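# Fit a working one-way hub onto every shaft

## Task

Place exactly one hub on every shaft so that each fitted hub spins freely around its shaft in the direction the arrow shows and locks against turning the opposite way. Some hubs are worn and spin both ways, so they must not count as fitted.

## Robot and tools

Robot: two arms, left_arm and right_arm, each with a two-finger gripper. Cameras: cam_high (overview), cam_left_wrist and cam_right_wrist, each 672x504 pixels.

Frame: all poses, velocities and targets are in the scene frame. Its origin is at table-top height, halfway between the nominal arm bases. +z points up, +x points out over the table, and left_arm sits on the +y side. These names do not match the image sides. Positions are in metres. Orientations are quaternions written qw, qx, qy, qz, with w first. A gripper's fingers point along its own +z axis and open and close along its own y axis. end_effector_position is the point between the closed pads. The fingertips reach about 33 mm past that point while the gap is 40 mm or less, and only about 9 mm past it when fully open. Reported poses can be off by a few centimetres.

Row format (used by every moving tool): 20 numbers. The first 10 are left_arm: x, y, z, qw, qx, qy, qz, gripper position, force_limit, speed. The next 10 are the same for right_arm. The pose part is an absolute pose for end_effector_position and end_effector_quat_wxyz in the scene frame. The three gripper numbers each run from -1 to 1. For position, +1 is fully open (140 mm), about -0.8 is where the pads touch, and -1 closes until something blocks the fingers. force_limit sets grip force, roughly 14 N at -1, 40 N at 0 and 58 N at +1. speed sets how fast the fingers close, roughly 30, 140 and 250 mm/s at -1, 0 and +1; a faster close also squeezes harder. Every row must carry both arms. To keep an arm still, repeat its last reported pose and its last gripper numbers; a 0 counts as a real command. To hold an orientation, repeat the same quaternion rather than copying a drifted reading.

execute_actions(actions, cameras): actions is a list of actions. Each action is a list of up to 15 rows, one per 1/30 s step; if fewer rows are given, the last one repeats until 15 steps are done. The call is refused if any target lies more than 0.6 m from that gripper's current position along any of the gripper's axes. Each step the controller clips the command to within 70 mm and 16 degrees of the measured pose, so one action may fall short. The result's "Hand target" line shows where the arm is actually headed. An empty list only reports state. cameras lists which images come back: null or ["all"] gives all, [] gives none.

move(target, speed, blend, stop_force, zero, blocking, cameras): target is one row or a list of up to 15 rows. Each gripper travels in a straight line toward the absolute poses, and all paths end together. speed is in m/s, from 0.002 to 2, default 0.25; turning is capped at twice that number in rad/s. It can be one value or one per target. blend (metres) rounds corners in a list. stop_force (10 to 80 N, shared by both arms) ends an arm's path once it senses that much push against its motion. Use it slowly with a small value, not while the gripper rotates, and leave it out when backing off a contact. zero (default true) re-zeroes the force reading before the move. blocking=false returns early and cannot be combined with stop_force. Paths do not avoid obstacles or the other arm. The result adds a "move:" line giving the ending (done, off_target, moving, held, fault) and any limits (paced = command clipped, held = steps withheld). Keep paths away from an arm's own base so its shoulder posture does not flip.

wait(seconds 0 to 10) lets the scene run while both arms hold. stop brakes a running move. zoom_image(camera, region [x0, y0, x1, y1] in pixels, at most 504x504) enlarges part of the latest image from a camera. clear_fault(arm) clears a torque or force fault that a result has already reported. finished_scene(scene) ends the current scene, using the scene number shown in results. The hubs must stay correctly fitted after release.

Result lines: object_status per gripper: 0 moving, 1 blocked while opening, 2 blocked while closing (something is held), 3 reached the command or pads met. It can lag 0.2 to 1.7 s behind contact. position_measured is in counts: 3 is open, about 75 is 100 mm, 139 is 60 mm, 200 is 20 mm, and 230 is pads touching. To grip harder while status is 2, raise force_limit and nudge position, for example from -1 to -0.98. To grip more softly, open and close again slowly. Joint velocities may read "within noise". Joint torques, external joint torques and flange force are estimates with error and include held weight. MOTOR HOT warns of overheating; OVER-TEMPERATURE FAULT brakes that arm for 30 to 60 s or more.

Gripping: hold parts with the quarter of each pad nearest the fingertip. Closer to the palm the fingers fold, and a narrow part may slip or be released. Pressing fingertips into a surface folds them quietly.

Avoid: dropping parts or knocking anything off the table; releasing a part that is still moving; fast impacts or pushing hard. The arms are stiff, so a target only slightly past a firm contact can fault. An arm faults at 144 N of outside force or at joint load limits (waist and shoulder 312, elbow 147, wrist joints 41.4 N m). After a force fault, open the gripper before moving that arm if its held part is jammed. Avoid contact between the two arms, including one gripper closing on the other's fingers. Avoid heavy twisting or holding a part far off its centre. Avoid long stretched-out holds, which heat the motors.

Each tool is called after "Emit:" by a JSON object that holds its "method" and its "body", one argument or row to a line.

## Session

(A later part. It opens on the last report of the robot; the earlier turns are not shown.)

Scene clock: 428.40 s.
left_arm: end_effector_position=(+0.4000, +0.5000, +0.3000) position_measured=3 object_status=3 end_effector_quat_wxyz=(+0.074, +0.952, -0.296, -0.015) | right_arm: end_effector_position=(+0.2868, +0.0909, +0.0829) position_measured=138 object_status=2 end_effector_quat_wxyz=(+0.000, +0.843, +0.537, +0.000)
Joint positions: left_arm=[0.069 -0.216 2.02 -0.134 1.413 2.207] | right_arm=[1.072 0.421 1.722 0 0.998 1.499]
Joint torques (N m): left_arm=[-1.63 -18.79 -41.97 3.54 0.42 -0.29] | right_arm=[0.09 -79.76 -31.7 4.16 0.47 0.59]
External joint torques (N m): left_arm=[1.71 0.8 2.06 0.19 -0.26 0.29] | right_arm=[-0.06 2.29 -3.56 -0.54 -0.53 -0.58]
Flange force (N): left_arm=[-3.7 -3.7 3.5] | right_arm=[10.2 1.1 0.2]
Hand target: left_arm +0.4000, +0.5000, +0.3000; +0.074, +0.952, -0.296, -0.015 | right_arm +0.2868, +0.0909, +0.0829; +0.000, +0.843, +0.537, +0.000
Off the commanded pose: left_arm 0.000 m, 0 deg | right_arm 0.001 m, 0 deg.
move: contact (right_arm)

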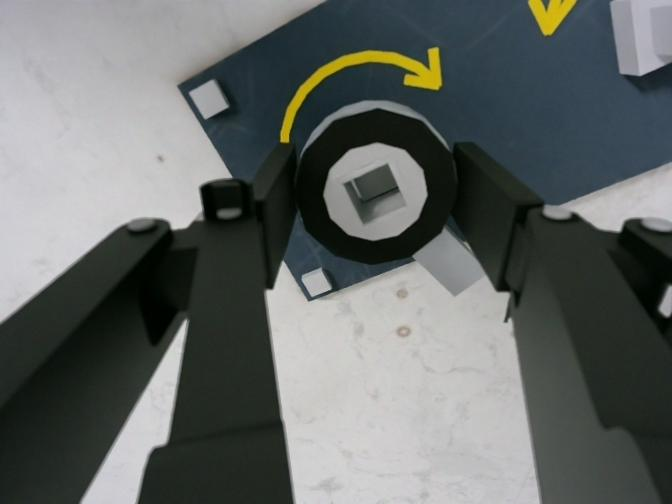

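Emit:
{"method": "move", "body": {
  "target": [
    [0.40,0.50,0.30,0.074,0.952,-0.296,-0.015,1,1,1,0.2868,0.0909,0.087,0,0.84339,0.5373,0,-1,-1,-1],
    [0.40,0.50,0.30,0.074,0.952,-0.296,-0.015,1,1,1,0.2872,0.0903,0.087,0,0.85717,0.51504,0,-1,-1,-1]
  ],
  "cameras": ["cam_right_wrist"],
  "speed": 0.03
}}

Emit:
{"method": "move", "body": {
  "target": [0.40,0.50,0.30,0.074,0.952,-0.296,-0.015,1,1,1,0.2872,0.0903,0.07,0,0.85717,0.51504,0,-1,-1,-1],
  "cameras": ["cam_right_wrist"],
  "speed": 0.01,
  "stop_force": 12
}}

Emit:
{"method": "zoom_image", "body": {
  "camera": "cam_right_wrist",
  "region": [330, 150, 420, 230]
}}

Scene clock: 462.07 s.
left_arm: end_effector_position=(+0.4000, +0.5000, +0.3000) position_measured=3 object_status=3 end_effector_quat_wxyz=(+0.074, +0.952, -0.296, -0.015) | right_arm: end_effector_position=(+0.2872, +0.0903, +0.0870) position_measured=138 object_status=2 end_effector_quat_wxyz=(+0.000, +0.857, +0.515, +0.000)
Joint positions: left_arm=[0.069 -0.216 2.02 -0.134 1.413 2.207] | right_arm=[1.071 0.417 1.72 0 1.005 1.55]
Joint torques (N m): left_arm=[-1.36 -18.37 -41.58 3.66 0.6 -0.23] | right_arm=[-3.22 -81.73 -34.34 3.06 -0.48 0.61]
External joint torques (N m): left_arm=[1.41 0.52 1.71 0.06 -0.44 0.23] | right_arm=[3.42 4.61 -1.07 0.58 0.42 -0.61]
Flange force (N): left_arm=[-3.2 -3.0 3.3] | right_arm=[9.0 -4.1 2.5]
Hand target: left_arm +0.4000, +0.5000, +0.3000; +0.074, +0.952, -0.296, -0.015 | right_arm +0.2872, +0.0903, +0.0870; +0.000, +0.857, +0.515, +0.000
Off the commanded pose: left_arm 0.000 m, 0 deg | right_arm 0.000 m, 0 deg.
move: done

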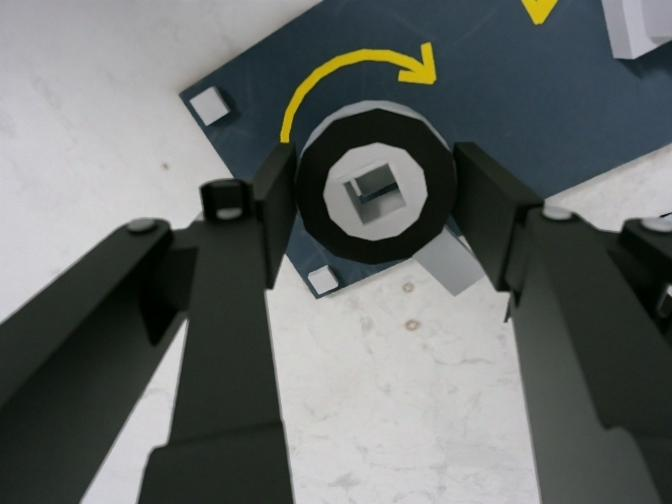

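Scene clock: 463.13 s.
left_arm: end_effector_position=(+0.4000, +0.5000, +0.3000) position_measured=3 object_status=3 end_effector_quat_wxyz=(+0.074, +0.952, -0.296, -0.015) | right_arm: end_effector_position=(+0.2872, +0.0904, +0.0827) position_measured=138 object_status=2 end_effector_quat_wxyz=(+0.000, +0.857, +0.515, +0.000)
Joint positions: left_arm=[0.069 -0.216 2.02 -0.134 1.413 2.207] | right_arm=[1.071 0.421 1.723 0 0.997 1.55]
Joint torques (N m): left_arm=[-1.73 -19.06 -41.91 3.58 0.47 -0.26] | right_arm=[-4.8 -73.13 -29.23 2.34 -0.85 0.47]
External joint torques (N m): left_arm=[1.87 0.75 1.93 0.16 -0.3 0.27] | right_arm=[4.92 -4.29 -6.07 1.28 0.79 -0.47]
Flange force (N): left_arm=[-3.8 -4.1 3.3] | right_arm=[7.6 -6.4 -9.8]
Hand target: left_arm +0.4000, +0.5000, +0.3000; +0.074, +0.952, -0.296, -0.015 | right_arm +0.2872, +0.0904, +0.0827; +0.000, +0.857, +0.515, +0.000
Off the commanded pose: left_arm 0.000 m, 0 deg | right_arm 0.013 m, 0 deg.
move: contact (right_arm)

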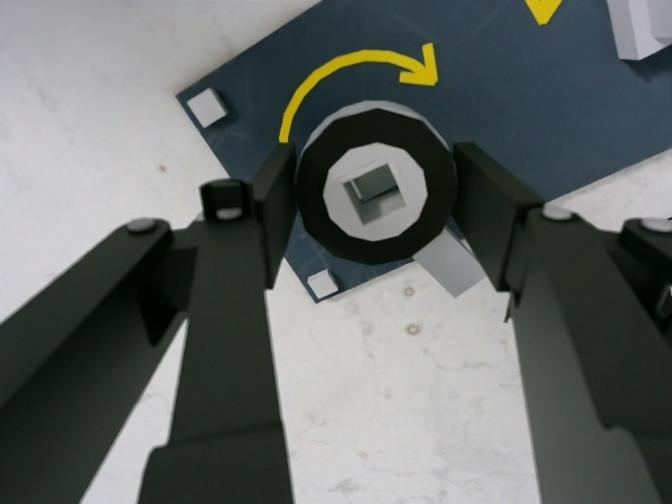

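Scaled by 5.600 (camera's finer frame: 960x720).

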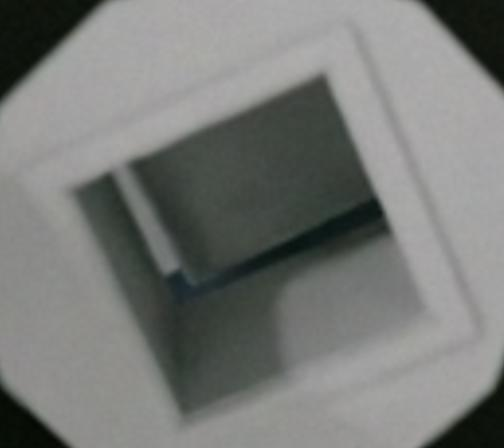

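Emit:
{"method": "move", "body": {
  "target": [
    [0.40,0.50,0.30,0.074,0.952,-0.296,-0.015,1,1,1,0.2872,0.0903,0.085,0,0.85717,0.51504,0,-1,-1,-1],
    [0.40,0.50,0.30,0.074,0.952,-0.296,-0.015,1,1,1,0.2883,0.0904,0.085,0,0.85264,0.5225,0,-1,-1,-1]
  ],
  "cameras": [],
  "speed": 0.03
}}

Emit:
{"method": "move", "body": {
  "target": [0.40,0.50,0.30,0.074,0.952,-0.296,-0.015,1,1,1,0.2883,0.0904,0.07,0,0.85264,0.5225,0,-1,-1,-1],
  "cameras": ["cam_right_wrist"],
  "speed": 0.01,
  "stop_force": 12
}}

Emit:
{"method": "zoom_image", "body": {
  "camera": "cam_right_wrist",
  "region": [330, 150, 420, 230]
}}

Scene clock: 494.00 s.
left_arm: end_effector_position=(+0.4000, +0.5000, +0.3000) position_measured=3 object_status=3 end_effector_quat_wxyz=(+0.074, +0.952, -0.296, -0.015) | right_arm: end_effector_position=(+0.2883, +0.0904, +0.0851) position_measured=138 object_status=2 end_effector_quat_wxyz=(+0.000, +0.853, +0.522, +0.000)
Joint positions: left_arm=[0.069 -0.216 2.02 -0.134 1.413 2.207] | right_arm=[1.07 0.42 1.72 0 1.002 1.532]
Joint torques (N m): left_arm=[-1.43 -18.44 -41.47 3.62 0.44 -0.25] | right_arm=[-2.95 -82.04 -34.44 3.04 -0.45 0.71]
External joint torques (N m): left_arm=[1.63 -0.14 1.48 0.13 -0.26 0.26] | right_arm=[3.37 4.54 -0.94 0.61 0.39 -0.71]
Flange force (N): left_arm=[-4.2 -2.8 2.3] | right_arm=[8.7 -3.7 2.6]
Hand target: left_arm +0.4000, +0.5000, +0.3000; +0.074, +0.952, -0.296, -0.015 | right_arm +0.2883, +0.0904, +0.0850; +0.000, +0.853, +0.522, +0.000
Off the commanded pose: left_arm 0.000 m, 0 deg | right_arm 0.000 m, 0 deg.
move: done

Scene clock: 495.37 s.
left_arm: end_effector_position=(+0.4000, +0.5000, +0.3000) position_measured=3 object_status=3 end_effector_quat_wxyz=(+0.074, +0.952, -0.296, -0.015) | right_arm: end_effector_position=(+0.2883, +0.0905, +0.0776) position_measured=138 object_status=2 end_effector_quat_wxyz=(+0.000, +0.853, +0.522, +0.000)
Joint positions: left_arm=[0.069 -0.216 2.02 -0.134 1.413 2.207] | right_arm=[1.07 0.426 1.725 0 0.99 1.532]
Joint torques (N m): left_arm=[-1.88 -18.63 -41.76 3.58 0.44 -0.21] | right_arm=[-11.94 -74.62 -27.11 -0.77 0.85 0.5]
External joint torques (N m): left_arm=[2.03 0.24 1.86 0.15 -0.26 0.21] | right_arm=[12.08 -2.94 -7.93 4.38 -0.91 -0.5]
Flange force (N): left_arm=[-4.6 -3.7 2.9] | right_arm=[12.7 -16.1 -7.1]
Hand target: left_arm +0.4000, +0.5000, +0.3000; +0.074, +0.952, -0.296, -0.015 | right_arm +0.2883, +0.0905, +0.0776; +0.000, +0.853, +0.522, +0.000
Off the commanded pose: left_arm 0.000 m, 0 deg | right_arm 0.008 m, 0 deg.
move: contact (right_arm)

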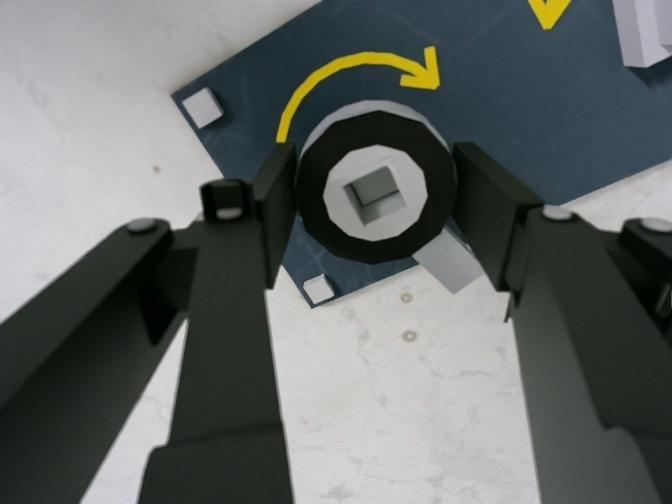

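Scaled by 5.600 (camera's finer frame: 960x720).

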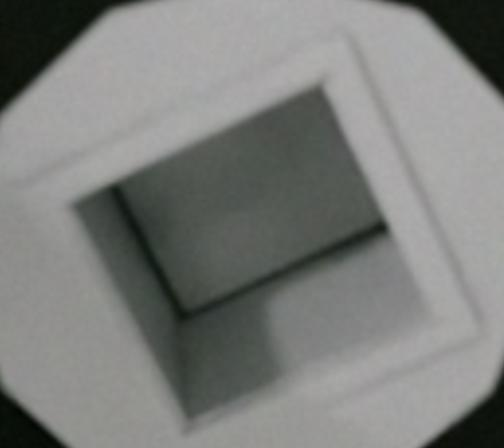

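Emit:
{"method": "move", "body": {
  "target": [
    [0.40,0.50,0.30,0.074,0.952,-0.296,-0.015,1,1,1,0.2880,0.0908,0.0776,0,0.85264,0.5225,0,-1,-1,-1]
  ],
  "cameras": [],
  "speed": 0.01
}}

Emit:
{"method": "move", "body": {
  "target": [0.40,0.50,0.30,0.074,0.952,-0.296,-0.015,1,1,1,0.2880,0.0908,0.055,0,0.85264,0.5225,0,-1,-1,-1],
  "cameras": ["cam_right_wrist"],
  "speed": 0.01,
  "stop_force": 15
}}

Emit:
{"method": "zoom_image", "body": {
  "camera": "cam_right_wrist",
  "region": [330, 150, 420, 230]
}}

Scene clock: 508.60 s.
left_arm: end_effector_position=(+0.4000, +0.5000, +0.3000) position_measured=3 object_status=3 end_effector_quat_wxyz=(+0.074, +0.952, -0.296, -0.015) | right_arm: end_effector_position=(+0.2881, +0.0908, +0.0777) position_measured=138 object_status=2 end_effector_quat_wxyz=(+0.000, +0.853, +0.523, +0.000)
Joint positions: left_arm=[0.069 -0.216 2.02 -0.134 1.413 2.207] | right_arm=[1.07 0.427 1.725 0 0.99 1.532]
Joint torques (N m): left_arm=[-1.25 -18.48 -41.86 3.66 0.5 -0.3] | right_arm=[-5.23 -79.62 -32.07 1.89 -0.36 0.42]
External joint torques (N m): left_arm=[1.41 -0.08 1.91 0.07 -0.33 0.3] | right_arm=[5.42 1.84 -3.03 1.71 0.3 -0.42]
Flange force (N): left_arm=[-4.3 -2.2 3.2] | right_arm=[9.4 -7.0 -1.1]
Hand target: left_arm +0.4000, +0.5000, +0.3000; +0.074, +0.952, -0.296, -0.015 | right_arm +0.2880, +0.0908, +0.0776; +0.000, +0.853, +0.522, +0.000
Off the commanded pose: left_arm 0.000 m, 0 deg | right_arm 0.000 m, 0 deg.
move: done

Scene clock: 511.50 s.
left_arm: end_effector_position=(+0.4000, +0.5000, +0.3000) position_measured=3 object_status=3 end_effector_quat_wxyz=(+0.074, +0.952, -0.296, -0.015) | right_arm: end_effector_position=(+0.2880, +0.0908, +0.0551) position_measured=138 object_status=2 end_effector_quat_wxyz=(+0.000, +0.853, +0.523, +0.000)
Joint positions: left_arm=[0.069 -0.216 2.02 -0.134 1.413 2.207] | right_arm=[1.07 0.447 1.741 0 0.953 1.532]
Joint torques (N m): left_arm=[-2.03 -18.44 -41.83 3.58 0.45 -0.17] | right_arm=[-2.64 -69.75 -24.79 2.94 -0.65 0.45]
External joint torques (N m): left_arm=[2.17 0.05 1.91 0.15 -0.28 0.18] | right_arm=[2.71 -8.97 -9.38 0.56 0.59 -0.45]
Flange force (N): left_arm=[-5.1 -3.6 2.9] | right_arm=[8.5 -3.2 -15.9]
Hand target: left_arm +0.4000, +0.5000, +0.3000; +0.074, +0.952, -0.296, -0.015 | right_arm +0.2880, +0.0908, +0.0551; +0.000, +0.853, +0.523, +0.000
Off the commanded pose: left_arm 0.000 m, 0 deg | right_arm 0.000 m, 0 deg.
move: contact (right_arm)

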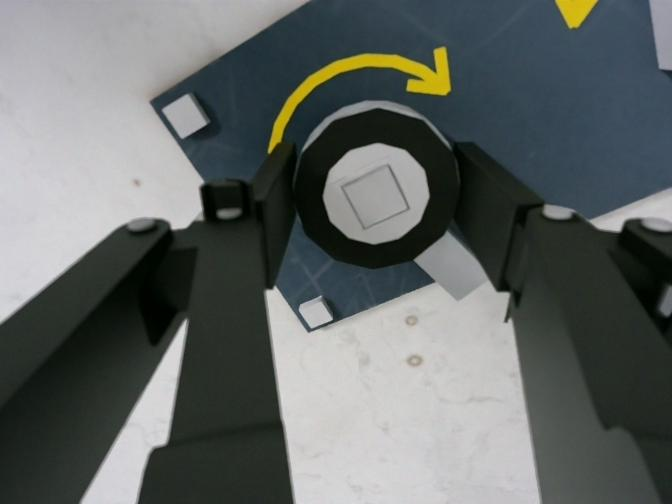

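Scaled by 5.600 (camera's finer frame: 960x720).

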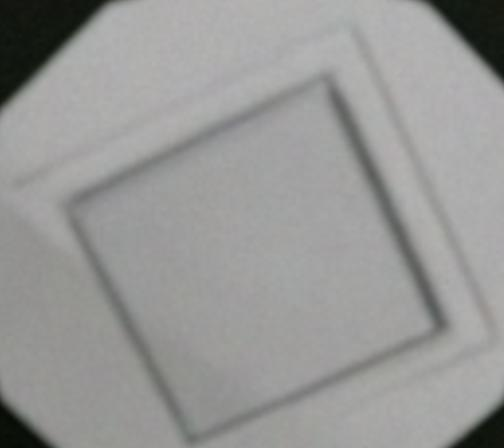

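Emit:
{"method": "move", "body": {
  "target": [
    [0.40,0.50,0.30,0.074,0.952,-0.296,-0.015,1,1,1,0.2880,0.0908,0.0563,0,0.85264,0.5225,0,-1,-1,-1],
    [0.40,0.50,0.30,0.074,0.952,-0.296,-0.015,1,1,1,0.2880,0.0908,0.0563,0,0.93042,0.3665,0,-1,-1,-1]
  ],
  "cameras": ["cam_right_wrist"],
  "speed": 0.15
}}

Emit:
{"method": "zoom_image", "body": {
  "camera": "cam_right_wrist",
  "region": [270, 80, 520, 320]
}}

Scene clock: 526.70 s.
left_arm: end_effector_position=(+0.4000, +0.5000, +0.3000) position_measured=3 object_status=3 end_effector_quat_wxyz=(+0.074, +0.952, -0.296, -0.015) | right_arm: end_effector_position=(+0.2881, +0.0907, +0.0563) position_measured=138 object_status=2 end_effector_quat_wxyz=(+0.000, +0.930, +0.366, +0.000)
Joint positions: left_arm=[0.069 -0.216 2.02 -0.134 1.413 2.207] | right_arm=[1.07 0.446 1.74 0 0.955 1.881]
Joint torques (N m): left_arm=[-1.12 -18.88 -41.93 3.58 0.49 -0.25] | right_arm=[6.72 -83.28 -31.5 5.86 0.76 0.53]
External joint torques (N m): left_arm=[1.26 0.75 2.06 0.15 -0.32 0.26] | right_arm=[-6.38 4.56 -2.77 -2.35 -0.81 -0.53]
Flange force (N): left_arm=[-3.1 -2.7 3.7] | right_arm=[13.5 5.1 3.7]
Hand target: left_arm +0.4000, +0.5000, +0.3000; +0.074, +0.952, -0.296, -0.015 | right_arm +0.2880, +0.0908, +0.0563; +0.000, +0.930, +0.367, +0.000
Off the commanded pose: left_arm 0.000 m, 0 deg | right_arm 0.000 m, 0 deg.
move: done

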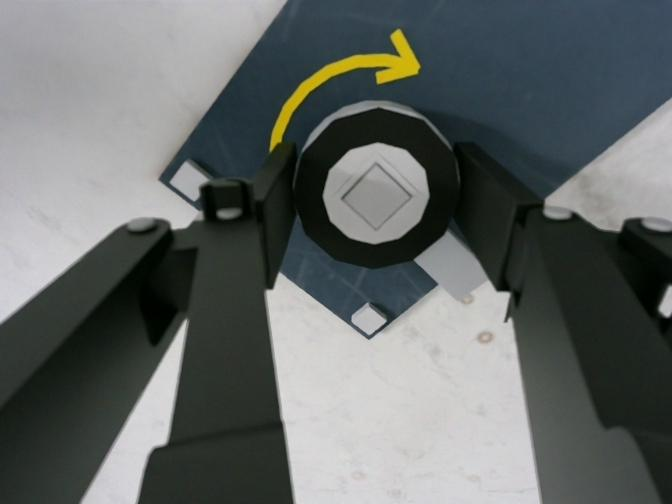

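Scaled by 2.016 (camera's finer frame: 960x720).

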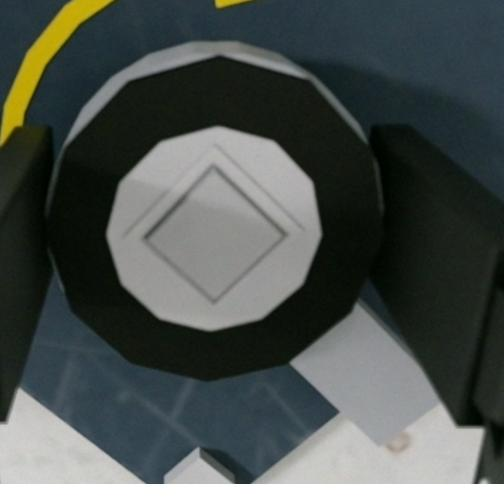

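Emit:
{"method": "move", "body": {
  "target": [
    [0.40,0.50,0.30,0.074,0.952,-0.296,-0.015,1,1,1,0.2880,0.0908,0.0563,0,0.90631,0.42262,0,-1,-1,-1]
  ],
  "cameras": ["cam_right_wrist"],
  "speed": 0.05
}}

Emit:
{"method": "zoom_image", "body": {
  "camera": "cam_right_wrist",
  "region": [270, 80, 520, 320]
}}

Scene clock: 535.13 s.
left_arm: end_effector_position=(+0.4000, +0.5000, +0.3000) position_measured=3 object_status=3 end_effector_quat_wxyz=(+0.074, +0.952, -0.296, -0.015) | right_arm: end_effector_position=(+0.2880, +0.0908, +0.0563) position_measured=138 object_status=2 end_effector_quat_wxyz=(+0.000, +0.906, +0.423, +0.000)
Joint positions: left_arm=[0.069 -0.216 2.02 -0.134 1.413 2.207] | right_arm=[1.07 0.446 1.74 0 0.955 1.759]
Joint torques (N m): left_arm=[-1.85 -18.8 -41.63 3.66 0.5 -0.23] | right_arm=[2.95 -83.32 -31.25 5.09 0.77 0.6]
External joint torques (N m): left_arm=[1.98 0.72 1.74 0.07 -0.33 0.23] | right_arm=[-2.76 4.47 -3.04 -1.58 -0.83 -0.6]
Flange force (N): left_arm=[-3.8 -4.3 3.0] | right_arm=[12.3 1.8 3.5]
Hand target: left_arm +0.4000, +0.5000, +0.3000; +0.074, +0.952, -0.296, -0.015 | right_arm +0.2880, +0.0908, +0.0563; +0.000, +0.906, +0.423, +0.000
Off the commanded pose: left_arm 0.000 m, 0 deg | right_arm 0.000 m, 0 deg.
move: done

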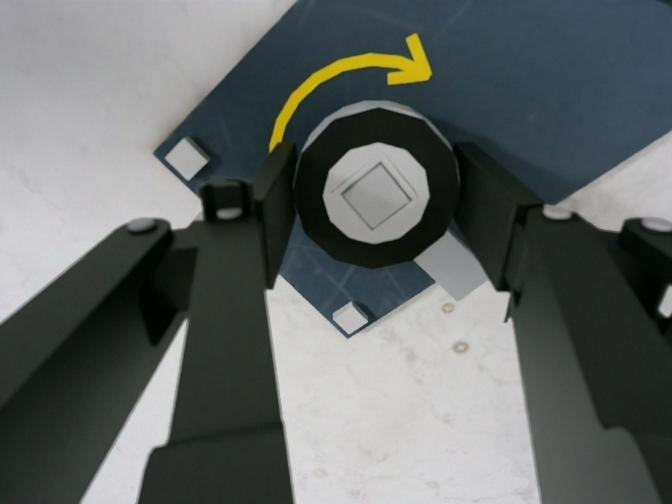

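Scaled by 2.016 (camera's finer frame: 960x720).

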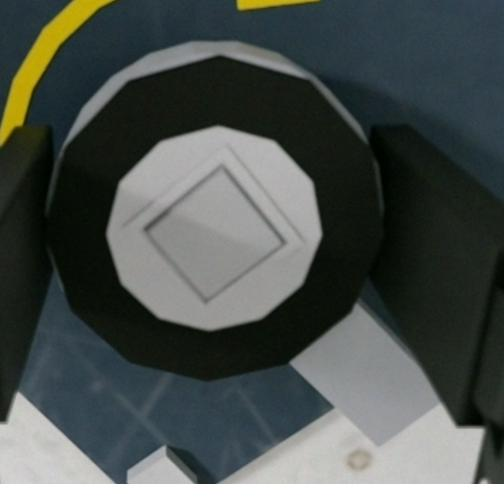

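Emit:
{"method": "move", "body": {
  "target": [
    [0.40,0.50,0.30,0.074,0.952,-0.296,-0.015,1,1,1,0.2880,0.0908,0.0563,0,0.82413,0.56641,0,-1,-1,-1]
  ],
  "cameras": ["cam_right_wrist"],
  "speed": 0.1
}}

Emit:
{"method": "zoom_image", "body": {
  "camera": "cam_right_wrist",
  "region": [270, 80, 520, 320]
}}

Scene clock: 545.07 s.
left_arm: end_effector_position=(+0.4000, +0.5000, +0.3000) position_measured=3 object_status=3 end_effector_quat_wxyz=(+0.074, +0.952, -0.296, -0.015) | right_arm: end_effector_position=(+0.2879, +0.0909, +0.0563) position_measured=138 object_status=2 end_effector_quat_wxyz=(+0.000, +0.824, +0.566, +0.000)
Joint positions: left_arm=[0.069 -0.216 2.02 -0.134 1.413 2.207] | right_arm=[1.07 0.446 1.74 0 0.955 1.428]
Joint torques (N m): left_arm=[-1.46 -18.71 -41.58 3.61 0.49 -0.24] | right_arm=[-3.51 -83.18 -31.29 2.55 0.7 0.49]
External joint torques (N m): left_arm=[1.61 0.43 1.68 0.12 -0.31 0.25] | right_arm=[3.47 4.39 -2.99 0.96 -0.76 -0.49]
Flange force (N): left_arm=[-3.6 -3.3 2.9] | right_arm=[12.1 -3.0 3.3]
Hand target: left_arm +0.4000, +0.5000, +0.3000; +0.074, +0.952, -0.296, -0.015 | right_arm +0.2880, +0.0908, +0.0563; +0.000, +0.824, +0.566, +0.000
Off the commanded pose: left_arm 0.000 m, 0 deg | right_arm 0.000 m, 0 deg.
move: done

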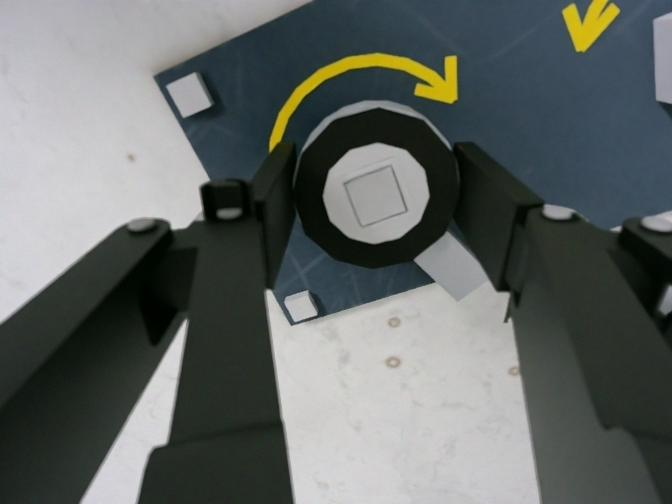

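Scaled by 2.016 (camera's finer frame: 960x720).

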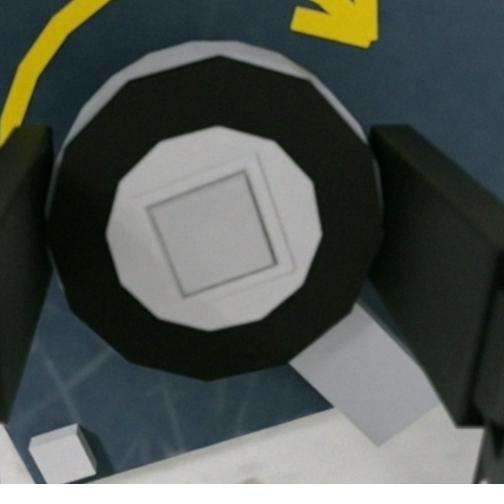

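Emit:
{"method": "move", "body": {
  "target": [
    [0.40,0.50,0.30,0.074,0.952,-0.296,-0.015,1,1,1,0.2880,0.0908,0.0563,0,0.62251,0.78261,0,-1,-1,-1]
  ],
  "cameras": ["cam_right_wrist"],
  "speed": 0.15
}}

Scene clock: 553.63 s.
left_arm: end_effector_position=(+0.4000, +0.5000, +0.3000) position_measured=3 object_status=3 end_effector_quat_wxyz=(+0.074, +0.952, -0.296, -0.015) | right_arm: end_effector_position=(+0.2879, +0.0908, +0.0563) position_measured=138 object_status=2 end_effector_quat_wxyz=(+0.000, +0.623, +0.783, +0.000)
Joint positions: left_arm=[0.069 -0.216 2.02 -0.134 1.413 2.207] | right_arm=[1.07 0.446 1.74 0 0.955 0.834]
Joint torques (N m): left_arm=[-1.15 -18.68 -41.73 3.58 0.48 -0.28] | right_arm=[-20.71 -80.81 -42.38 -3.75 -6.88 0.64]
External joint torques (N m): left_arm=[1.35 0.07 1.77 0.16 -0.3 0.29] | right_arm=[21.26 2.12 8.19 7.29 6.84 -0.64]
Flange force (N): left_arm=[-3.9 -2.4 3.0] | right_arm=[12.0 -26.9 -3.5]
Hand target: left_arm +0.4000, +0.5000, +0.3000; +0.074, +0.952, -0.296, -0.015 | right_arm +0.2880, +0.0908, +0.0563; +0.000, +0.623, +0.783, +0.000
Off the commanded pose: left_arm 0.000 m, 0 deg | right_arm 0.000 m, 0 deg.
move: done

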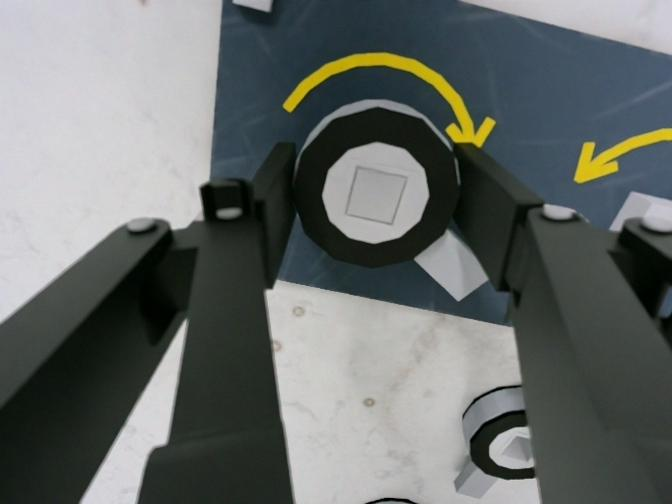

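Emit:
{"method": "move", "body": {
  "target": [
    [0.40,0.50,0.30,0.074,0.952,-0.296,-0.015,1,1,1,0.2880,0.0908,0.0563,0,0.85264,0.5225,0,-1,-1,-1],
    [0.40,0.50,0.30,0.074,0.952,-0.296,-0.015,1,1,1,0.2880,0.0908,0.12,0,0.85264,0.5225,0,-1,-1,-1],
    [0.40,0.50,0.30,0.074,0.952,-0.296,-0.015,1,1,1,0.22,-0.08,0.10,0,0.9239,0.3827,0,-1,-1,-1],
    [0.40,0.50,0.30,0.074,0.952,-0.296,-0.015,1,1,1,0.22,-0.08,0.045,0,0.9239,0.3827,0,-1,-1,-1]
  ],
  "cameras": ["cam_right_wrist"],
  "speed": [0.15,0.06,0.25,0.15]
}}

Emit:
{"method": "move", "body": {
  "target": [0.40,0.50,0.30,0.074,0.952,-0.296,-0.015,1,1,1,0.22,-0.08,0.035,0,0.9239,0.3827,0,-1,-1,-1],
  "cameras": ["cam_right_wrist"],
  "speed": 0.02,
  "stop_force": 10
}}

Scene clock: 576.23 s.
left_arm: end_effector_position=(+0.4000, +0.5000, +0.3000) position_measured=3 object_status=3 end_effector_quat_wxyz=(+0.074, +0.952, -0.296, -0.015) | right_arm: end_effector_position=(+0.2200, -0.0800, +0.0451) position_measured=138 object_status=2 end_effector_quat_wxyz=(+0.000, +0.924, +0.383, +0.000)
Joint positions: left_arm=[0.069 -0.216 2.02 -0.134 1.413 2.207] | right_arm=[1.026 0.214 2.107 0 0.821 1.802]
Joint torques (N m): left_arm=[-1.85 -19.03 -41.72 3.65 0.55 -0.27] | right_arm=[-3.14 -54.48 -30.48 2.51 -0.56 0.55]
External joint torques (N m): left_arm=[1.99 0.75 1.74 0.09 -0.38 0.28] | right_arm=[3.26 1.86 -0.31 0.65 0.5 -0.55]
Flange force (N): left_arm=[-3.8 -4.4 3.1] | right_arm=[2.0 -5.8 1.1]
Hand target: left_arm +0.4000, +0.5000, +0.3000; +0.074, +0.952, -0.296, -0.015 | right_arm +0.2200, -0.0800, +0.0450; +0.000, +0.924, +0.383, +0.000
Off the commanded pose: left_arm 0.000 m, 0 deg | right_arm 0.000 m, 0 deg.
move: done

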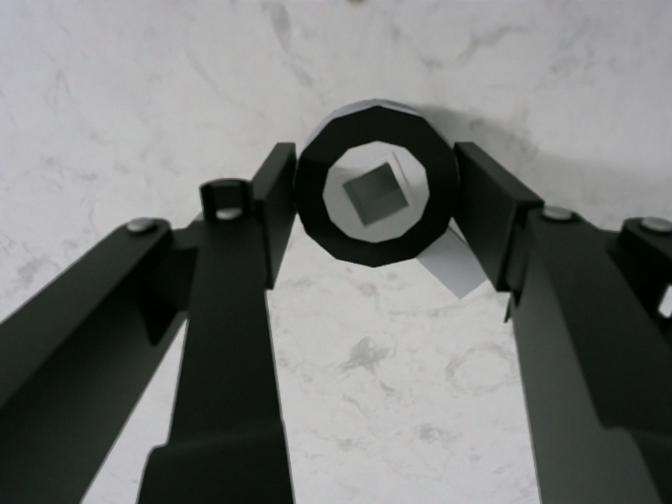

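Scene clock: 577.53 s.
left_arm: end_effector_position=(+0.4000, +0.5000, +0.3000) position_measured=3 object_status=3 end_effector_quat_wxyz=(+0.074, +0.952, -0.296, -0.015) | right_arm: end_effector_position=(+0.2200, -0.0800, +0.0350) position_measured=138 object_status=2 end_effector_quat_wxyz=(+0.000, +0.924, +0.383, +0.000)
Joint positions: left_arm=[0.069 -0.216 2.02 -0.134 1.413 2.207] | right_arm=[1.026 0.227 2.114 0 0.801 1.802]
Joint torques (N m): left_arm=[-1.42 -18.22 -41.8 3.49 0.54 -0.26] | right_arm=[-2.43 -57.3 -28.78 2.53 -0.41 0.54]
External joint torques (N m): left_arm=[1.54 -0.05 1.81 0.25 -0.37 0.27] | right_arm=[2.69 4.03 -1.37 0.57 0.36 -0.54]
Flange force (N): left_arm=[-4.3 -2.6 3.1] | right_arm=[6.9 -6.2 3.6]
Hand target: left_arm +0.4000, +0.5000, +0.3000; +0.074, +0.952, -0.296, -0.015 | right_arm +0.2200, -0.0800, +0.0350; +0.000, +0.924, +0.383, +0.000
Off the commanded pose: left_arm 0.000 m, 0 deg | right_arm 0.000 m, 0 deg.
move: done

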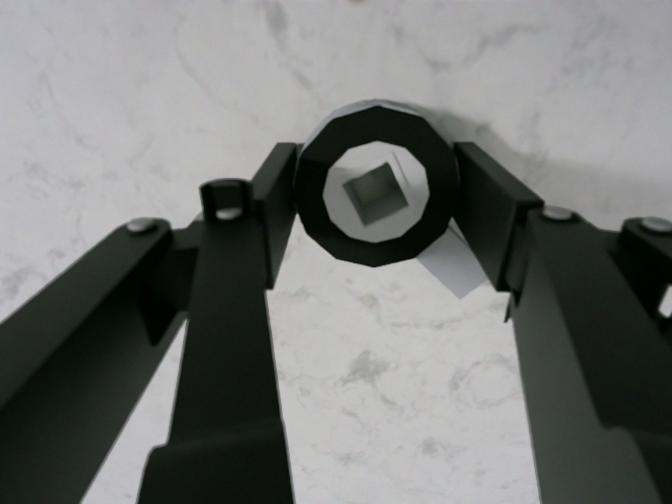

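Emit:
{"method": "move", "body": {
  "target": [0.40,0.50,0.30,0.074,0.952,-0.296,-0.015,1,1,1,0.22,-0.08,0.030,0,0.9239,0.3827,0,-1,-1,-1],
  "cameras": [],
  "speed": 0.01,
  "stop_force": 10
}}

Scene clock: 583.53 s.
left_arm: end_effector_position=(+0.4000, +0.5000, +0.3000) position_measured=3 object_status=3 end_effector_quat_wxyz=(+0.074, +0.952, -0.296, -0.015) | right_arm: end_effector_position=(+0.2200, -0.0799, +0.0324) position_measured=138 object_status=2 end_effector_quat_wxyz=(+0.000, +0.924, +0.383, +0.000)
Joint positions: left_arm=[0.069 -0.216 2.02 -0.134 1.413 2.207] | right_arm=[1.026 0.23 2.116 0 0.795 1.802]
Joint torques (N m): left_arm=[-1.57 -18.51 -41.45 3.57 0.52 -0.29] | right_arm=[-2.94 -50.55 -24.24 2.58 -0.9 0.51]
External joint torques (N m): left_arm=[1.64 0.47 1.62 0.15 -0.35 0.3] | right_arm=[3.17 -2.99 -5.8 0.5 0.84 -0.51]
Flange force (N): left_arm=[-3.6 -3.5 2.9] | right_arm=[5.5 -6.8 -9.8]
Hand target: left_arm +0.4000, +0.5000, +0.3000; +0.074, +0.952, -0.296, -0.015 | right_arm +0.2200, -0.0800, +0.0324; +0.000, +0.924, +0.383, +0.000
Off the commanded pose: left_arm 0.000 m, 0 deg | right_arm 0.002 m, 0 deg.
move: contact (right_arm)

Emit:
{"method": "move", "body": {
  "target": [
    [0.40,0.50,0.30,0.074,0.952,-0.296,-0.015,1,1,1,0.22,-0.08,0.0324,0,0.9239,0.3827,0,0.3,-1,-1],
    [0.40,0.50,0.30,0.074,0.952,-0.296,-0.015,1,1,1,0.22,-0.08,0.10,0,0.9239,0.3827,0,0.3,-1,-1],
    [0.40,0.50,0.30,0.074,0.952,-0.296,-0.015,1,1,1,0.417,-0.049,0.10,0,0.9239,0.3827,0,0.3,-1,-1]
  ],
  "cameras": ["cam_right_wrist"],
  "speed": [0.1,0.1,0.3]
}}

Emit:
{"method": "zoom_image", "body": {
  "camera": "cam_right_wrist",
  "region": [250, 60, 500, 280]
}}

Scene clock: 607.87 s.
left_arm: end_effector_position=(+0.4000, +0.5000, +0.3000) position_measured=3 object_status=3 end_effector_quat_wxyz=(+0.074, +0.952, -0.296, -0.015) | right_arm: end_effector_position=(+0.4169, -0.0490, +0.1000) position_measured=91 object_status=3 end_effector_quat_wxyz=(+0.000, +0.924, +0.383, +0.000)
Joint positions: left_arm=[0.069 -0.216 2.02 -0.134 1.413 2.207] | right_arm=[0.803 0.346 1.798 0 0.997 1.579]
Joint torques (N m): left_arm=[-1.15 -18.71 -41.81 3.64 0.44 -0.27] | right_arm=[-2.71 -72.17 -32.81 2.96 -0.69 0.57]
External joint torques (N m): left_arm=[1.23 0.67 1.95 0.08 -0.27 0.28] | right_arm=[3.16 1.83 -2.35 0.65 0.64 -0.57]
Flange force (N): left_arm=[-3.1 -2.7 3.4] | right_arm=[7.6 -4.3 -1.4]
Hand target: left_arm +0.4000, +0.5000, +0.3000; +0.074, +0.952, -0.296, -0.015 | right_arm +0.4170, -0.0490, +0.1000; +0.000, +0.924, +0.383, +0.000
Off the commanded pose: left_arm 0.000 m, 0 deg | right_arm 0.000 m, 0 deg.
move: done

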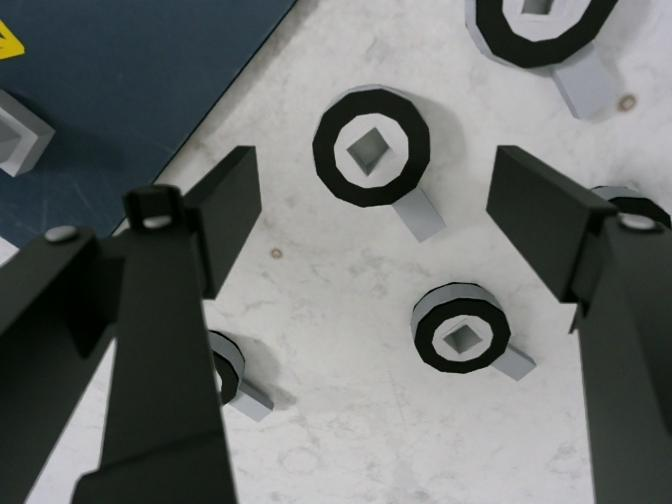

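Scaled by 2.016 (camera's finer frame: 960x720).

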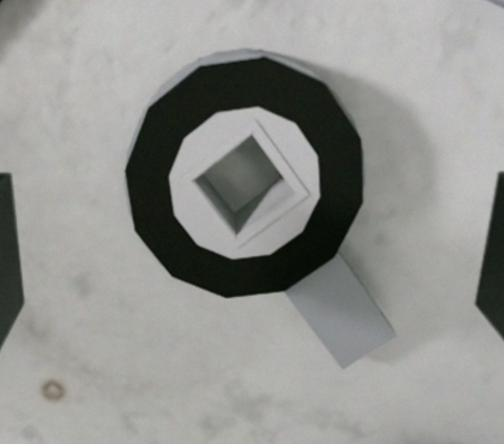

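Emit:
{"method": "move", "body": {
  "target": [
    [0.40,0.50,0.30,0.074,0.952,-0.296,-0.015,1,1,1,0.417,-0.049,0.036,0,0.9239,0.3827,0,0.3,-1,-1],
    [0.40,0.50,0.30,0.074,0.952,-0.296,-0.015,1,1,1,0.417,-0.049,0.036,0,0.9239,0.3827,0,-1,-1,-1]
  ],
  "cameras": ["cam_right_wrist"],
  "speed": [0.1,0.1]
}}

Emit:
{"method": "zoom_image", "body": {
  "camera": "cam_right_wrist",
  "region": [330, 150, 420, 230]
}}

Scene clock: 619.67 s.
left_arm: end_effector_position=(+0.4000, +0.5000, +0.3000) position_measured=3 object_status=3 end_effector_quat_wxyz=(+0.074, +0.952, -0.296, -0.015) | right_arm: end_effector_position=(+0.4170, -0.0490, +0.0360) position_measured=138 object_status=0 end_effector_quat_wxyz=(+0.000, +0.924, +0.383, +0.000)
Joint positions: left_arm=[0.069 -0.216 2.02 -0.134 1.413 2.207] | right_arm=[0.803 0.409 1.845 0 0.888 1.579]
Joint torques (N m): left_arm=[-1.46 -19.18 -41.67 3.55 0.48 -0.11] | right_arm=[-3 -72.45 -28.27 2.61 -0.7 0.47]
External joint torques (N m): left_arm=[1.55 1.18 1.8 0.18 -0.31 0.12] | right_arm=[3.3 -1.27 -4.3 0.74 0.65 -0.47]
Flange force (N): left_arm=[-2.5 -3.7 3.3] | right_arm=[7.5 -4.6 -5.2]
Hand target: left_arm +0.4000, +0.5000, +0.3000; +0.074, +0.952, -0.296, -0.015 | right_arm +0.4170, -0.0490, +0.0360; +0.000, +0.924, +0.383, +0.000
Off the commanded pose: left_arm 0.000 m, 0 deg | right_arm 0.000 m, 0 deg.
move: done

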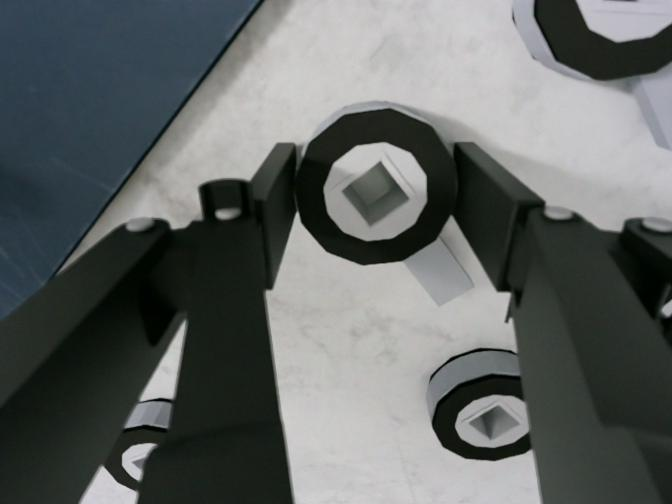

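Scaled by 5.600 (camera's finer frame: 960x720).

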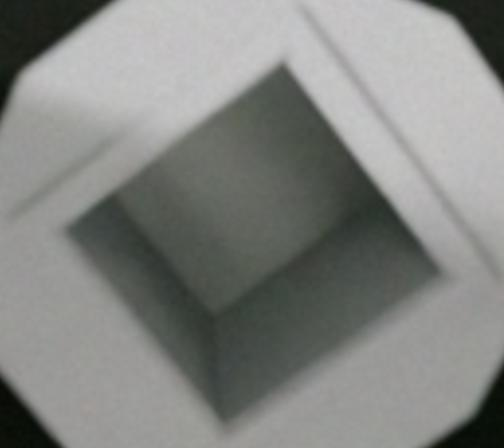

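Emit:
{"method": "move", "body": {
  "target": [
    [0.40,0.50,0.30,0.074,0.952,-0.296,-0.015,1,1,1,0.417,-0.049,0.12,0,0.9239,0.3827,0,-1,-1,-1],
    [0.40,0.50,0.30,0.074,0.952,-0.296,-0.015,1,1,1,0.2880,0.0908,0.12,0,0.89993,0.43602,0,-1,-1,-1],
    [0.40,0.50,0.30,0.074,0.952,-0.296,-0.015,1,1,1,0.2880,0.0908,0.086,0,0.89993,0.43602,0,-1,-1,-1]
  ],
  "cameras": [],
  "speed": [0.15,0.2,0.06]
}}

Emit:
{"method": "zoom_image", "body": {
  "camera": "cam_right_wrist",
  "region": [330, 150, 420, 230]
}}

Emit:
{"method": "move", "body": {
  "target": [0.40,0.50,0.30,0.074,0.952,-0.296,-0.015,1,1,1,0.2880,0.0908,0.055,0,0.89993,0.43602,0,-1,-1,-1],
  "cameras": ["cam_right_wrist"],
  "speed": 0.01,
  "stop_force": 12
}}

Emit:
{"method": "zoom_image", "body": {
  "camera": "cam_right_wrist",
  "region": [330, 150, 420, 230]
}}

Scene clock: 645.00 s.
left_arm: end_effector_position=(+0.4000, +0.5000, +0.3000) position_measured=3 object_status=3 end_effector_quat_wxyz=(+0.074, +0.952, -0.296, -0.015) | right_arm: end_effector_position=(+0.2880, +0.0908, +0.0861) position_measured=138 object_status=2 end_effector_quat_wxyz=(+0.000, +0.900, +0.436, +0.000)
Joint positions: left_arm=[0.069 -0.216 2.02 -0.134 1.413 2.207] | right_arm=[1.07 0.419 1.719 0 1.004 1.729]
Joint torques (N m): left_arm=[-1.43 -18.64 -41.54 3.59 0.53 -0.32] | right_arm=[-2.78 -82.33 -34.86 3.07 -0.16 0.45]
External joint torques (N m): left_arm=[1.58 0.33 1.61 0.14 -0.36 0.33] | right_arm=[3.05 4.78 -0.63 0.57 0.1 -0.45]
Flange force (N): left_arm=[-3.7 -3.3 2.8] | right_arm=[7.3 -5.2 3.5]
Hand target: left_arm +0.4000, +0.5000, +0.3000; +0.074, +0.952, -0.296, -0.015 | right_arm +0.2880, +0.0908, +0.0860; +0.000, +0.900, +0.436, +0.000
Off the commanded pose: left_arm 0.000 m, 0 deg | right_arm 0.000 m, 0 deg.
move: done

Scaled by 5.600 (camera's finer frame: 960x720).

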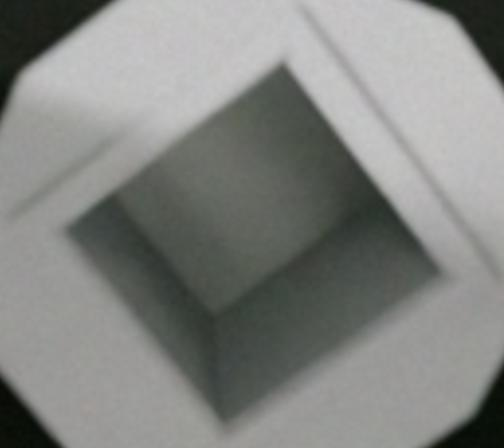

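Scene clock: 648.47 s.
left_arm: end_effector_position=(+0.4000, +0.5000, +0.3000) position_measured=3 object_status=3 end_effector_quat_wxyz=(+0.074, +0.952, -0.296, -0.015) | right_arm: end_effector_position=(+0.2880, +0.0908, +0.0578) position_measured=138 object_status=2 end_effector_quat_wxyz=(+0.000, +0.900, +0.436, +0.000)
Joint positions: left_arm=[0.069 -0.216 2.02 -0.134 1.413 2.207] | right_arm=[1.07 0.445 1.739 0 0.957 1.729]
Joint torques (N m): left_arm=[-1.3 -18.11 -41.84 3.59 0.48 -0.27] | right_arm=[3.07 -74.88 -27.64 5.34 -0.24 0.56]
External joint torques (N m): left_arm=[1.39 -0.05 1.92 0.14 -0.31 0.27] | right_arm=[-2.55 -3.9 -6.68 -1.81 0.18 -0.56]
Flange force (N): left_arm=[-4.2 -2.2 3.2] | right_arm=[9.6 2.4 -8.6]
Hand target: left_arm +0.4000, +0.5000, +0.3000; +0.074, +0.952, -0.296, -0.015 | right_arm +0.2880, +0.0908, +0.0578; +0.000, +0.900, +0.436, +0.000
Off the commanded pose: left_arm 0.000 m, 0 deg | right_arm 0.003 m, 0 deg.
move: contact (right_arm)

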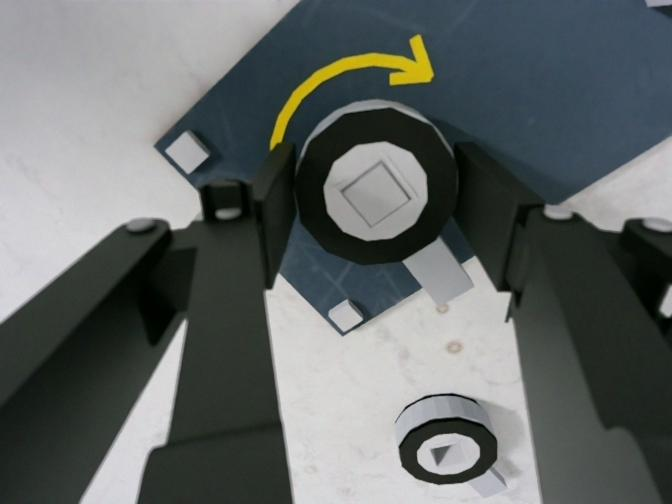

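Scaled by 5.600 (camera's finer frame: 960x720).

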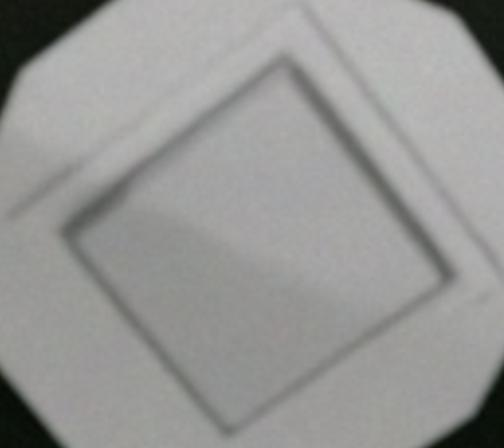

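Emit:
{"method": "move", "body": {
  "target": [
    [0.40,0.50,0.30,0.074,0.952,-0.296,-0.015,1,1,1,0.2880,0.0908,0.0585,0,0.89993,0.43602,0,-1,-1,-1],
    [0.40,0.50,0.30,0.074,0.952,-0.296,-0.015,1,1,1,0.2880,0.0908,0.0585,0,0.95372,0.30071,0,-1,-1,-1]
  ],
  "cameras": ["cam_right_wrist"],
  "speed": 0.1
}}

Emit:
{"method": "zoom_image", "body": {
  "camera": "cam_right_wrist",
  "region": [270, 80, 520, 320]
}}

Scene clock: 658.90 s.
left_arm: end_effector_position=(+0.4000, +0.5000, +0.3000) position_measured=3 object_status=3 end_effector_quat_wxyz=(+0.074, +0.952, -0.296, -0.015) | right_arm: end_effector_position=(+0.2881, +0.0907, +0.0585) position_measured=138 object_status=2 end_effector_quat_wxyz=(+0.000, +0.954, +0.301, +0.000)
Joint positions: left_arm=[0.069 -0.216 2.02 -0.134 1.413 2.207] | right_arm=[1.07 0.444 1.739 0 0.958 2.021]
Joint torques (N m): left_arm=[-1.42 -18.63 -41.57 3.55 0.44 -0.35] | right_arm=[14.12 -80.91 -31.86 10.05 -0.28 0.9]
External joint torques (N m): left_arm=[1.65 -0.33 1.56 0.18 -0.26 0.35] | right_arm=[-13.78 2.2 -2.49 -6.53 0.23 -0.91]
Flange force (N): left_arm=[-4.7 -2.7 2.4] | right_arm=[16.2 14.2 0.0]
Hand target: left_arm +0.4000, +0.5000, +0.3000; +0.074, +0.952, -0.296, -0.015 | right_arm +0.2880, +0.0908, +0.0585; +0.000, +0.954, +0.301, +0.000
Off the commanded pose: left_arm 0.000 m, 0 deg | right_arm 0.000 m, 0 deg.
move: done

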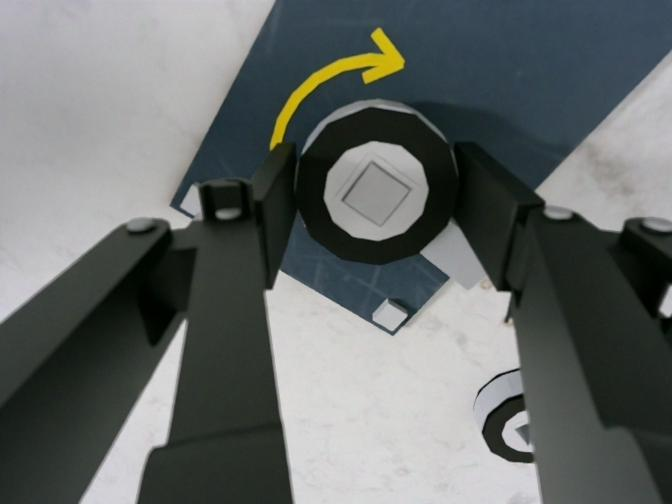

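Scaled by 2.016 (camera's finer frame: 960x720).

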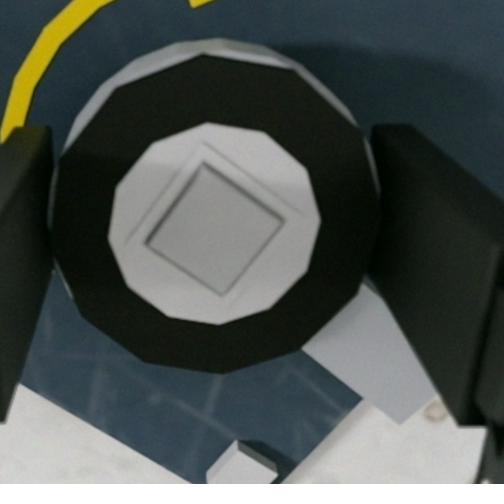

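Emit:
{"method": "move", "body": {
  "target": [
    [0.40,0.50,0.30,0.074,0.952,-0.296,-0.015,1,1,1,0.2880,0.0908,0.0585,0,0.81915,0.57358,0,-1,-1,-1]
  ],
  "cameras": ["cam_right_wrist"],
  "speed": 0.1
}}

Emit:
{"method": "zoom_image", "body": {
  "camera": "cam_right_wrist",
  "region": [270, 80, 520, 320]
}}

Scene clock: 669.67 s.
left_arm: end_effector_position=(+0.4000, +0.5000, +0.3000) position_measured=3 object_status=3 end_effector_quat_wxyz=(+0.074, +0.952, -0.296, -0.015) | right_arm: end_effector_position=(+0.2880, +0.0908, +0.0585) position_measured=138 object_status=2 end_effector_quat_wxyz=(+0.000, +0.819, +0.574, +0.000)
Joint positions: left_arm=[0.069 -0.216 2.02 -0.134 1.413 2.207] | right_arm=[1.07 0.444 1.739 0 0.958 1.41]
Joint torques (N m): left_arm=[-1.57 -18.19 -41.66 3.57 0.53 -0.25] | right_arm=[-4.96 -83.57 -36.83 2.23 -2.62 0.32]
External joint torques (N m): left_arm=[1.71 -0.1 1.75 0.16 -0.36 0.25] | right_arm=[5.11 4.94 2.48 1.31 2.56 -0.32]
Flange force (N): left_arm=[-4.5 -2.8 2.9] | right_arm=[4.4 -6.2 2.2]
Hand target: left_arm +0.4000, +0.5000, +0.3000; +0.074, +0.952, -0.296, -0.015 | right_arm +0.2880, +0.0908, +0.0585; +0.000, +0.819, +0.574, +0.000
Off the commanded pose: left_arm 0.000 m, 0 deg | right_arm 0.000 m, 0 deg.
move: done

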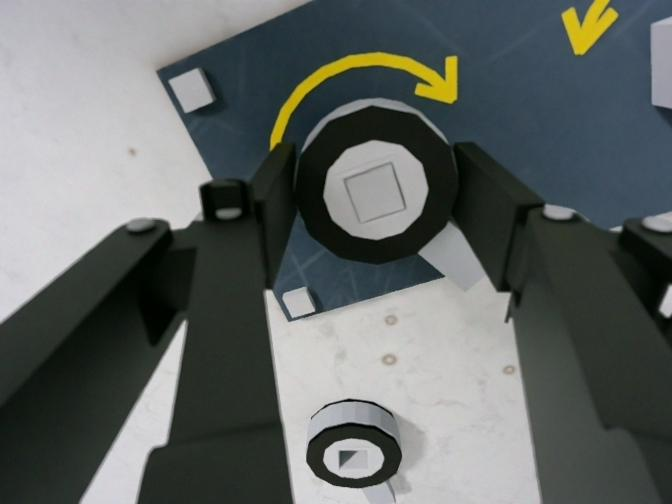

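Scaled by 2.016 (camera's finer frame: 960x720).

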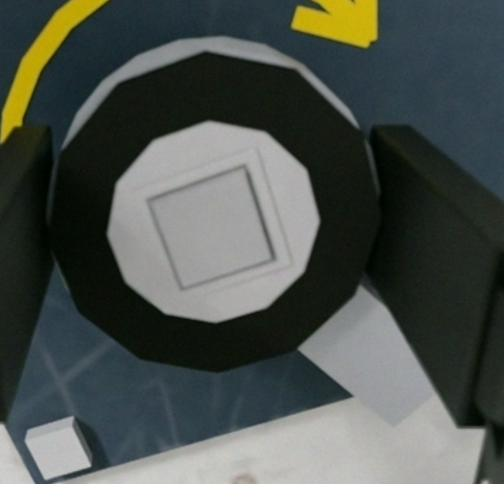

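Emit:
{"method": "move", "body": {
  "target": [
    [0.40,0.50,0.30,0.074,0.952,-0.296,-0.015,1,1,1,0.2880,0.0908,0.115,0,0.81915,0.57358,0,-1,-1,-1],
    [0.40,0.50,0.30,0.074,0.952,-0.296,-0.015,1,1,1,0.401,0.049,0.115,0,0.81915,0.57358,0,-1,-1,-1]
  ],
  "cameras": ["cam_right_wrist"],
  "speed": [0.06,0.2]
}}

Emit:
{"method": "zoom_image", "body": {
  "camera": "cam_right_wrist",
  "region": [320, 0, 440, 100]
}}

Emit:
{"method": "zoom_image", "body": {
  "camera": "cam_right_wrist",
  "region": [330, 150, 420, 230]
}}

Scene clock: 693.20 s.
left_arm: end_effector_position=(+0.4000, +0.5000, +0.3000) position_measured=3 object_status=3 end_effector_quat_wxyz=(+0.074, +0.952, -0.296, -0.015) | right_arm: end_effector_position=(+0.4009, +0.0490, +0.1150) position_measured=138 object_status=2 end_effector_quat_wxyz=(+0.000, +0.819, +0.574, +0.000)
Joint positions: left_arm=[0.069 -0.216 2.02 -0.134 1.413 2.207] | right_arm=[0.911 0.427 1.647 0 1.068 1.251]
Joint torques (N m): left_arm=[-1.52 -18.59 -41.68 3.61 0.46 -0.28] | right_arm=[-3.01 -84.28 -36.67 3.12 -0.45 0.64]
External joint torques (N m): left_arm=[1.5 1.02 1.86 0.11 -0.3 0.29] | right_arm=[3.6 4.66 -0.07 0.67 0.39 -0.64]
Flange force (N): left_arm=[-2.9 -3.7 3.3] | right_arm=[8.0 -1.9 2.9]
Hand target: left_arm +0.4000, +0.5000, +0.3000; +0.074, +0.952, -0.296, -0.015 | right_arm +0.4010, +0.0490, +0.1150; +0.000, +0.819, +0.574, +0.000
Off the commanded pose: left_arm 0.000 m, 0 deg | right_arm 0.000 m, 0 deg.
move: done

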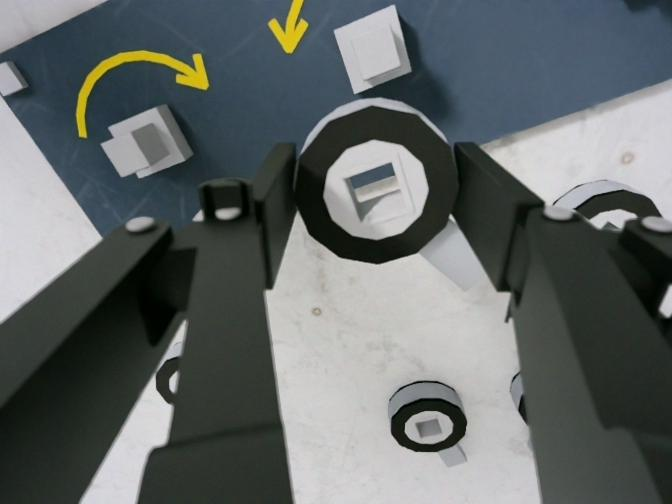

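Scaled by 4.200 (camera's finer frame: 960x720).

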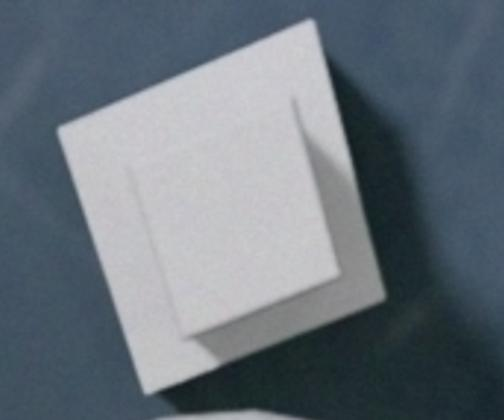

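Scaled by 5.600 (camera's finer frame: 960x720).

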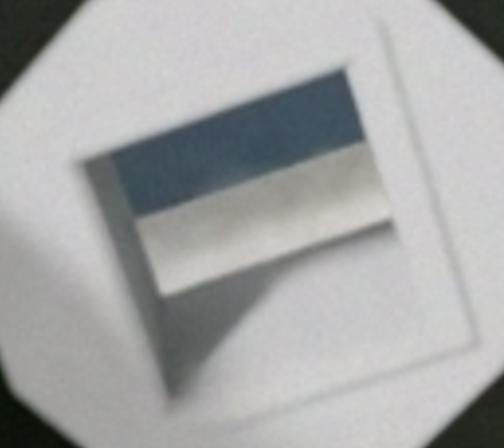

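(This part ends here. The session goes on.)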